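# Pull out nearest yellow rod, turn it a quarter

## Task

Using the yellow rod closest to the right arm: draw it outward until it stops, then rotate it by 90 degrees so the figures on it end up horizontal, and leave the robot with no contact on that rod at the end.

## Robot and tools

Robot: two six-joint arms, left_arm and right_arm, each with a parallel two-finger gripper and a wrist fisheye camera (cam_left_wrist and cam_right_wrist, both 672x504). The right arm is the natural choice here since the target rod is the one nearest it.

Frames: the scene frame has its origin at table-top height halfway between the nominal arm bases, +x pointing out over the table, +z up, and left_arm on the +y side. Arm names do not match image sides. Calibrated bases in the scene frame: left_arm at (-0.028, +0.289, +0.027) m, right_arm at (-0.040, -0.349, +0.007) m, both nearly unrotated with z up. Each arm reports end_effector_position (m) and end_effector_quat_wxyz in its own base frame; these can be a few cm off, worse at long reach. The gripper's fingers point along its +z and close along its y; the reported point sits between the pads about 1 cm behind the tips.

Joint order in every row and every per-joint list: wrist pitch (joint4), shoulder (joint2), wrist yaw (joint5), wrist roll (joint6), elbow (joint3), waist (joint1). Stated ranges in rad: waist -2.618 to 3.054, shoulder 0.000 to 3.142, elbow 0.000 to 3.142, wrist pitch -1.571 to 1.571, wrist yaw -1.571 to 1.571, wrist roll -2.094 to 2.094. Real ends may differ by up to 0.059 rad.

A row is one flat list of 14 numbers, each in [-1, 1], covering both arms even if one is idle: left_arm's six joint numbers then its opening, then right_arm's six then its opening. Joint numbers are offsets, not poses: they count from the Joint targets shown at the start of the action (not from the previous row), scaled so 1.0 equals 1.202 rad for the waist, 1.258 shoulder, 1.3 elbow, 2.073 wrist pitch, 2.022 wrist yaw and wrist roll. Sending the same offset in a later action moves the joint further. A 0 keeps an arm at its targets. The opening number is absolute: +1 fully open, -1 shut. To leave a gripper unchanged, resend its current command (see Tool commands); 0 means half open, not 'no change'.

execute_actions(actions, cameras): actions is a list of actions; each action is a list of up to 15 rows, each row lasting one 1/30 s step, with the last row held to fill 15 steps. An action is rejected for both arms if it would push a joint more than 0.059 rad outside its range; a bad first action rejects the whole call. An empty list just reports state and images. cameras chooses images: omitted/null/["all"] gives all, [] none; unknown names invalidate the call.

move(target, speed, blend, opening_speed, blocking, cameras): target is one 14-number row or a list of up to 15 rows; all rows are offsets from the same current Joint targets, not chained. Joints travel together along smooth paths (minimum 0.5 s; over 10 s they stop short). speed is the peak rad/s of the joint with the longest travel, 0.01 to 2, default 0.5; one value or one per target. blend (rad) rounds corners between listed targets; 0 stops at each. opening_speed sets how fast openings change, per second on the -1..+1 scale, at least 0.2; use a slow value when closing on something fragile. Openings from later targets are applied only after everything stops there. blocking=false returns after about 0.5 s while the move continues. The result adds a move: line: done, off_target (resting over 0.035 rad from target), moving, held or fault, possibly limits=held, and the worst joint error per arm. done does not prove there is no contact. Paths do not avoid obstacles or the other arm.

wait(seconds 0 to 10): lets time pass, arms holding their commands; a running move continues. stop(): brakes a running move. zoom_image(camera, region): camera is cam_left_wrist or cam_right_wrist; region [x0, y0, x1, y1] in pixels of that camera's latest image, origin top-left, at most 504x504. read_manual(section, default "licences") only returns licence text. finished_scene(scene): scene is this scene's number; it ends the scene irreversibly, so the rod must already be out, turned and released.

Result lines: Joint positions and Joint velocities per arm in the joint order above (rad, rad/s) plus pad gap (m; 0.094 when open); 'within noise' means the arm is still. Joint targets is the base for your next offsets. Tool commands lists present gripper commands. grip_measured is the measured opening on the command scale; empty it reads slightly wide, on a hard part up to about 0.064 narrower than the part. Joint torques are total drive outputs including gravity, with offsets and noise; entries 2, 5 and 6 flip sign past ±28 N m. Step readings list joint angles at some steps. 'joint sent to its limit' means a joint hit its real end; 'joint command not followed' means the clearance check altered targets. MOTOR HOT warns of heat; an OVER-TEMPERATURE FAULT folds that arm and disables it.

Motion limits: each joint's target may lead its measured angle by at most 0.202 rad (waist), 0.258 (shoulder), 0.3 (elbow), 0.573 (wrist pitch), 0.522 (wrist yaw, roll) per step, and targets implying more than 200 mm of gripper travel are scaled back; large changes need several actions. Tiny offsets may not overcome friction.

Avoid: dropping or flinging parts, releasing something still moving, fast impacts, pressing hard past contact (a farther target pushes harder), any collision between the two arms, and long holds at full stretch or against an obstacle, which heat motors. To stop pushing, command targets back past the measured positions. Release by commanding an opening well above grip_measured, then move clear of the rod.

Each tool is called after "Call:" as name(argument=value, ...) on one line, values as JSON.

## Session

Call:
execute_actions(actions=[])

Scene clock: 0.00 s.
left_arm: end_effector_position=(+0.4127, +0.0165, +0.1264) grip_measured=+1.000 end_effector_quat_wxyz=(+0.618, -0.002, +0.786, +0.007) | right_arm: end_effector_position=(+0.3903, -0.0463, +0.1052) grip_measured=+1.000 end_effector_quat_wxyz=(+0.587, +0.098, +0.798, -0.097)
Joint names: [wrist pitch, shoulder, wrist yaw, wrist roll, elbow, waist]
Joint positions: left_arm=[0.901 1.55 0.039 0.018 0.411 0.054 0.094] | right_arm=[0.871 1.537 0.276 0.046 0.357 0.003 0.094]
Joint velocities: within noise
Joint torques (N m): no reading
Heat: left arm: 39 °C; right arm: 39 °C.
Joint targets: left_arm=[0.890 1.548 0.039 0.020 0.413 0.054] | right_arm=[0.861 1.535 0.277 0.048 0.359 0.003]
Tool commands: left_gripper/opening=+1.0 right_gripper/opening=+1.0
camera_calibration:
cam_left_wrist: T_world_to_cam=[[-0.0177715, -0.985886, 0.166469, -0.00802584], [-0.580773, -0.125349, -0.804357, 0.379017], [0.813871, -0.110976, -0.570349, -0.140832], [0, 0, 0, 1]] pos_world=[0.334599, 0.0239679, 0.225878]
cam_right_wrist: T_world_to_cam=[[-0.258995, -0.939858, 0.222685, 0.0248201], [-0.669392, 0.00845401, -0.742861, 0.372449], [0.696301, -0.341461, -0.631323, -0.10339], [0, 0, 0, 1]] pos_world=[0.327733, -0.0151249, 0.205878]

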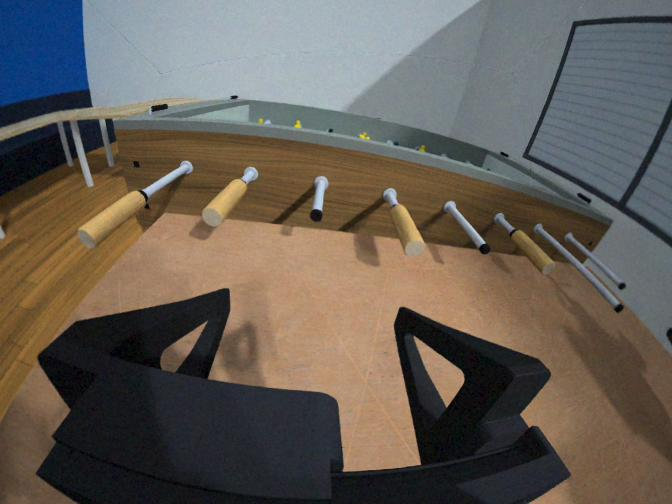

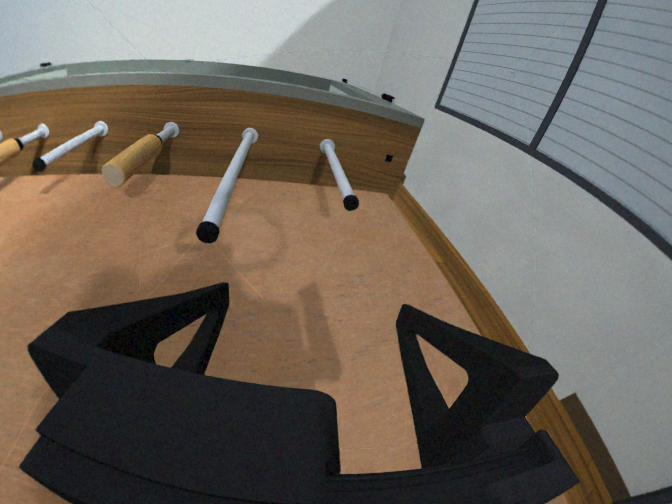

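Call:
move(target=[[0,0,0,0,0,0,1, 0,-0.01,0.08,0,0.06,0.32,0.6],[0,0,0,0,0,0,1, 0.116,0.6566,0.1073,0,0.6158,0.359,0.6]], speed=0.9, blend=0.08, cameras=["cam_right_wrist"])

Scene clock: 17.70 s.
left_arm: end_effector_position=(+0.4127, +0.0165, +0.1264) grip_measured=+1.000 end_effector_quat_wxyz=(+0.618, -0.002, +0.786, +0.007) | right_arm: end_effector_position=(+0.5573, +0.1632, +0.0768) grip_measured=+0.602 end_effector_quat_wxyz=(+0.674, +0.022, +0.738, -0.021)
Joint names: [wrist pitch, shoulder, wrist yaw, wrist roll, elbow, waist]
Joint positions: left_arm=[0.901 1.55 0.039 0.018 0.411 0.054 0.094] | right_arm=[1.102 2.344 0.485 0.046 1.139 0.427 0.075]
Joint velocities: within noise
Joint torques (N m): left_arm=[1.86 -6.79 0 0.01 5.63 -0.03] | right_arm=[1.72 -9.47 0.19 0.02 6.54 0.75]
Heat: left arm: 40 °C; right arm: 39 °C.
Joint targets: left_arm=[0.890 1.548 0.039 0.020 0.413 0.054] | right_arm=[1.102 2.361 0.494 0.048 1.160 0.435]
move: done
camera_calibration:
cam_right_wrist: T_world_to_cam=[[-0.0918998, -0.978677, 0.183702, 0.187534], [-0.487649, -0.116614, -0.865217, 0.389885], [0.86819, -0.169095, -0.466534, -0.302583], [0, 0, 0, 1]] pos_world=[0.470061, 0.177836, 0.16172]
Images, in order (width x height): cam_right_wrist 672x504.

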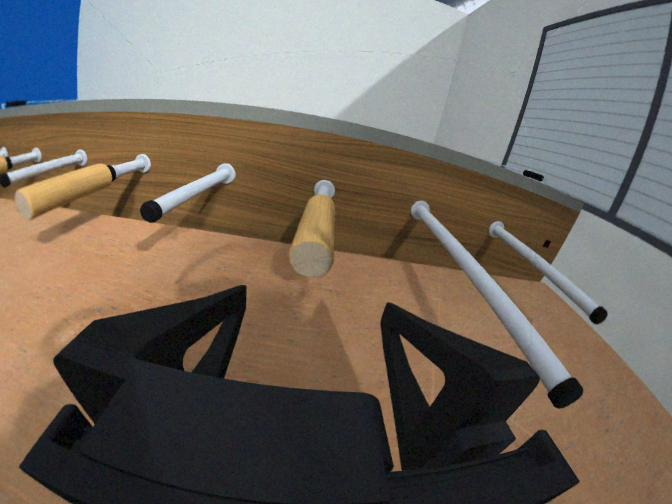

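Call:
move(target=[0,0,0,0,0,0,1, -0.0897,0.2631,-0.0391,-0.0188,0.4431,-0.079,0.6], speed=0.5, cameras=["cam_right_wrist"])

Scene clock: 31.63 s.
left_arm: end_effector_position=(+0.4127, +0.0165, +0.1264) grip_measured=+1.000 end_effector_quat_wxyz=(+0.618, -0.002, +0.786, +0.007) | right_arm: end_effector_position=(+0.6623, +0.1613, +0.0713) grip_measured=+0.602 end_effector_quat_wxyz=(+0.701, +0.032, +0.712, -0.024)
Joint names: [wrist pitch, shoulder, wrist yaw, wrist roll, elbow, waist]
Joint positions: left_arm=[0.901 1.55 0.039 0.018 0.411 0.054 0.094] | right_arm=[0.936 2.662 0.424 0.018 1.709 0.345 0.075]
Joint velocities: within noise
Joint torques (N m): left_arm=[1.87 -6.82 0 0.02 5.59 -0.06] | right_arm=[1.54 -11.21 -0.03 -0.03 8.03 -0.42]
Heat: left arm: 40 °C; right arm: 41 °C.
Joint targets: left_arm=[0.890 1.548 0.039 0.020 0.413 0.054] | right_arm=[0.916 2.692 0.415 0.010 1.736 0.340]
move: done
camera_calibration:
cam_right_wrist: T_world_to_cam=[[-0.123701, -0.977951, 0.168257, 0.218378], [-0.422135, -0.101592, -0.900822, 0.392905], [0.898053, -0.18246, -0.400261, -0.418972], [0, 0, 0, 1]] pos_world=[0.569132, 0.177034, 0.149496]
Images, in order (width x height): cam_right_wrist 672x504.

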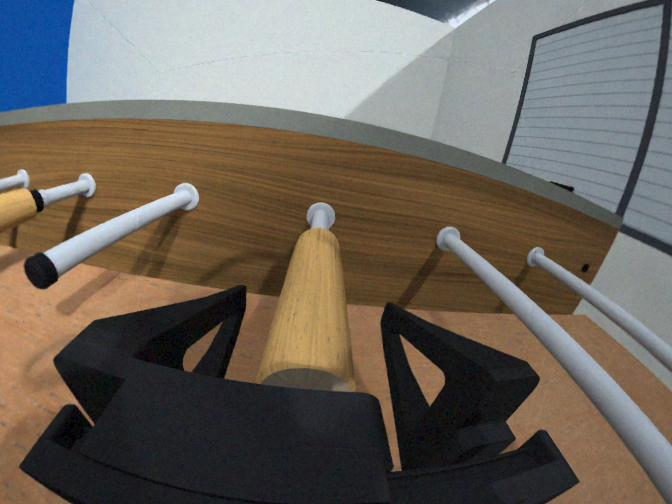

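Call:
move(target=[[0,0,0,0,0,0,1, 0,0,0,0,0,0,-0.5],[0,0,0,0,0,0,1, 0,0,0,0.784,0,0,-0.5],[0,0,0,0,0,0,1, 0,0,0,0.784,0,0,0.03],[0,0,0,0,0,0,1, 0,0,0,0,0,0,0.03],[0,0,0,0,0,0,1, 0,0,0,0,0,0,-0.5],[0,0,0,0,0,0,1, 0.0798,-0.2313,0.0465,0.0193,-0.3973,0.0804,-0.5],[0,0,0,0,0,0,1, 0.0897,-0.4308,0.1098,0.0593,-0.6985,0.1944,-0.5]], speed=[0.9,0.9,0.9,1.0,0.9,0.4,0.35], blend=[0,0,0,0,0,0.08,0], opening_speed=1.2, cameras=["cam_right_wrist"])

Scene clock: 67.40 s.
left_arm: end_effector_position=(+0.4127, +0.0165, +0.1264) grip_measured=+1.000 end_effector_quat_wxyz=(+0.618, -0.002, +0.786, +0.007) | right_arm: end_effector_position=(+0.5031, +0.1782, +0.0648) grip_measured=-0.314 end_effector_quat_wxyz=(+0.650, +0.027, +0.759, -0.026)
Joint names: [wrist pitch, shoulder, wrist yaw, wrist roll, elbow, waist]
Joint positions: left_arm=[0.901 1.55 0.039 0.018 0.411 0.054 0.094] | right_arm=[1.105 2.247 0.593 0.101 0.955 0.526 0.032]
Joint velocities: within noise
Joint torques (N m): left_arm=[1.85 -6.79 0 0.01 5.63 -0.06] | right_arm=[1.56 -11.96 0.2 0.08 3.23 0.84]
Heat: left arm: 39 °C; right arm: 45 °C.
Joint targets: left_arm=[0.890 1.548 0.039 0.020 0.413 0.054] | right_arm=[1.096 2.220 0.602 0.107 0.937 0.535]
move: off_target (right_arm; path cut at 10 s); path passed 6 of 7 targets; target 3's new numbers were sent with right_arm's wrist pitch 0.055 rad from that target; right_arm: the elbow is farthest, 0.127 rad from its target
camera_calibration:
cam_right_wrist: T_world_to_cam=[[-0.094128, -0.977576, 0.188377, 0.200051], [-0.543311, -0.108115, -0.832541, 0.379212], [0.834238, -0.180713, -0.520951, -0.235944], [0, 0, 0, 1]] pos_world=[0.421694, 0.193925, 0.155109]
Images, in order (width x height): cam_right_wrist 672x504.

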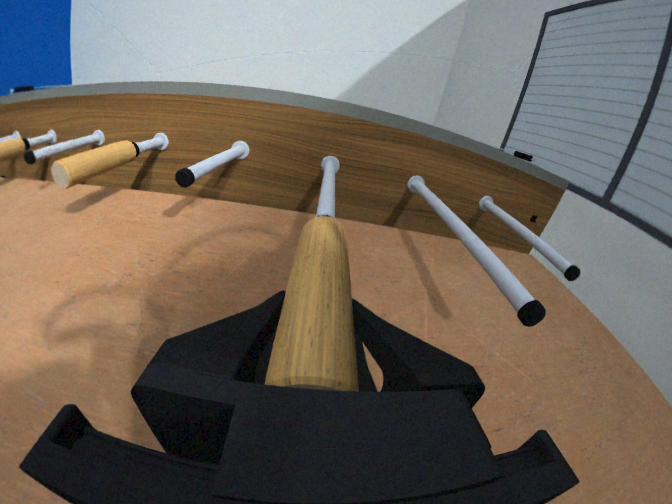

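Call:
move(target=[0,0,0,0,0,0,1, 0.004,-0.0755,0.0232,0.0153,-0.113,0.044,-0.5], speed=0.3, cameras=["cam_right_wrist"])

Scene clock: 74.87 s.
left_arm: end_effector_position=(+0.4127, +0.0165, +0.1264) grip_measured=+1.000 end_effector_quat_wxyz=(+0.618, -0.002, +0.786, +0.007) | right_arm: end_effector_position=(+0.4894, +0.1756, +0.0659) grip_measured=-0.314 end_effector_quat_wxyz=(+0.639, +0.021, +0.768, -0.021)
Joint names: [wrist pitch, shoulder, wrist yaw, wrist roll, elbow, waist]
Joint positions: left_arm=[0.901 1.55 0.039 0.018 0.411 0.054 0.094] | right_arm=[1.081 2.191 0.58 0.116 0.891 0.532 0.032]
Joint velocities: within noise
Joint torques (N m): left_arm=[1.87 -6.76 -0.01 0.01 5.68 -0.08] | right_arm=[1.85 -14.79 0.85 0.2 -2.97 5.08]
Heat: left arm: 39 °C; right arm: 46 °C.
Joint targets: left_arm=[0.890 1.548 0.039 0.020 0.413 0.054] | right_arm=[1.104 2.125 0.648 0.138 0.790 0.588]
move: off_target (right_arm); right_arm: the elbow is farthest, 0.101 rad from its target
camera_calibration:
cam_right_wrist: T_world_to_cam=[[-0.0738924, -0.979221, 0.188856, 0.186408], [-0.564102, -0.115125, -0.81764, 0.382886], [0.822392, -0.166951, -0.543874, -0.219526], [0, 0, 0, 1]] pos_world=[0.410297, 0.189965, 0.158464]
Images, in order (width x height): cam_right_wrist 672x504.

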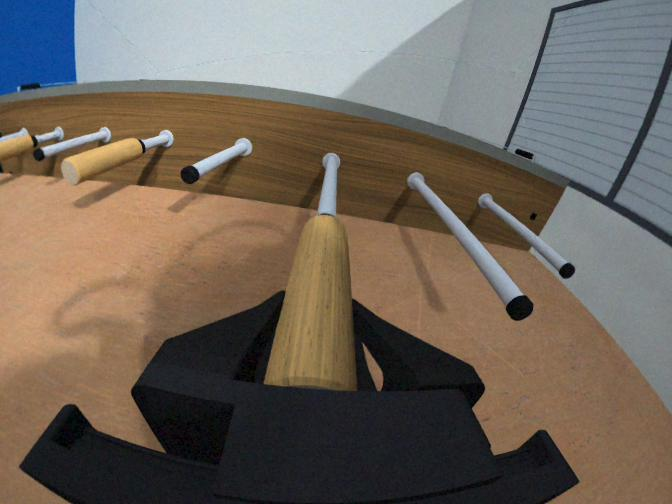

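Call:
move(target=[[0,0,0,0,0,0,1, -0.011,0.04,-0.031,-0.011,0.081,-0.044,-0.5],[0,0,0,0,0,0,1, -0.011,0.04,-0.031,-0.011,0.081,-0.044,0.6],[0,0,0,0,0,0,1, -0.0743,-0.457,-0.0485,-0.0435,-0.223,-0.044,0.6]], speed=[0.4,0.5,0.7], opening_speed=2)

Scene clock: 87.50 s.
left_arm: end_effector_position=(+0.4127, +0.0165, +0.1264) grip_measured=+1.000 end_effector_quat_wxyz=(+0.618, -0.002, +0.786, +0.007) | right_arm: end_effector_position=(+0.4041, +0.1291, +0.1856) grip_measured=+0.598 end_effector_quat_wxyz=(+0.685, +0.018, +0.728, -0.003)
Joint names: [wrist pitch, shoulder, wrist yaw, wrist roll, elbow, waist]
Joint positions: left_arm=[0.901 1.55 0.039 0.018 0.411 0.054 0.094] | right_arm=[0.971 1.561 0.558 0.058 0.519 0.531 0.075]
Joint velocities: within noise
Joint torques (N m): left_arm=[1.86 -6.76 -0.01 0.01 5.65 -0.02] | right_arm=[1.48 -6.04 -0.04 -0.06 4.25 0.4]
Heat: left arm: 39 °C; right arm: 48 °C.
Joint targets: left_arm=[0.890 1.548 0.039 0.020 0.413 0.054] | right_arm=[0.950 1.550 0.550 0.050 0.500 0.535]
move: done
camera_calibration:
cam_left_wrist: T_world_to_cam=[[-0.0177715, -0.985886, 0.166469, -0.00802584], [-0.580773, -0.125349, -0.804357, 0.379017], [0.813871, -0.110976, -0.570349, -0.140832], [0, 0, 0, 1]] pos_world=[0.334599, 0.0239679, 0.225878]
cam_right_wrist: T_world_to_cam=[[-0.0672957, -0.984712, 0.160663, 0.115258], [-0.456263, -0.112832, -0.882662, 0.395427], [0.887297, -0.132704, -0.441695, -0.141694], [0, 0, 0, 1]] pos_world=[0.3139, 0.139309, 0.267925]

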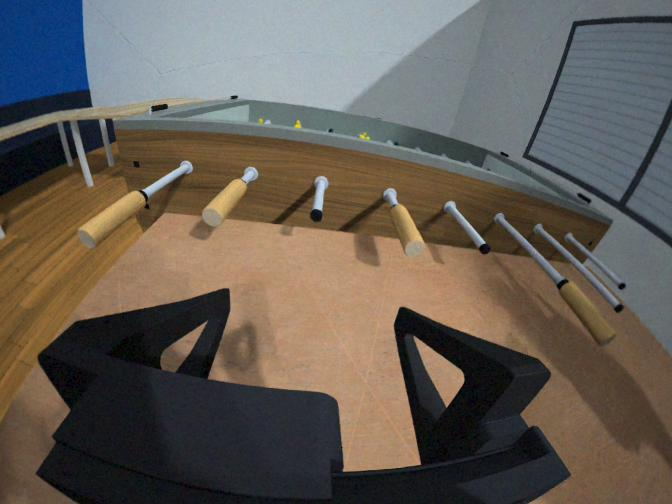

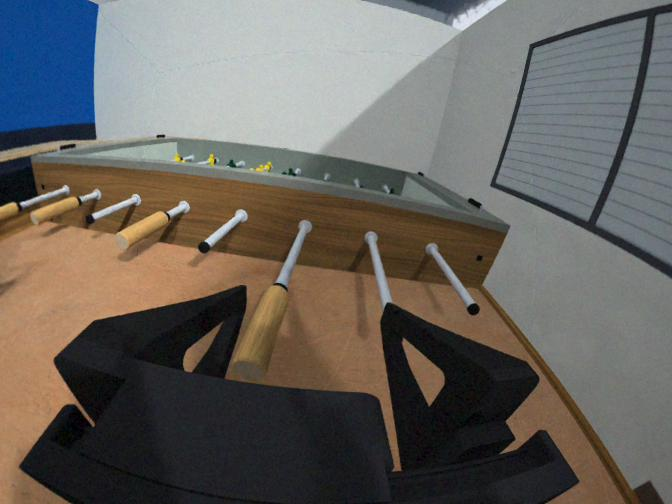

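Call:
finished_scene(scene=3)

The scene is finished: the task was done.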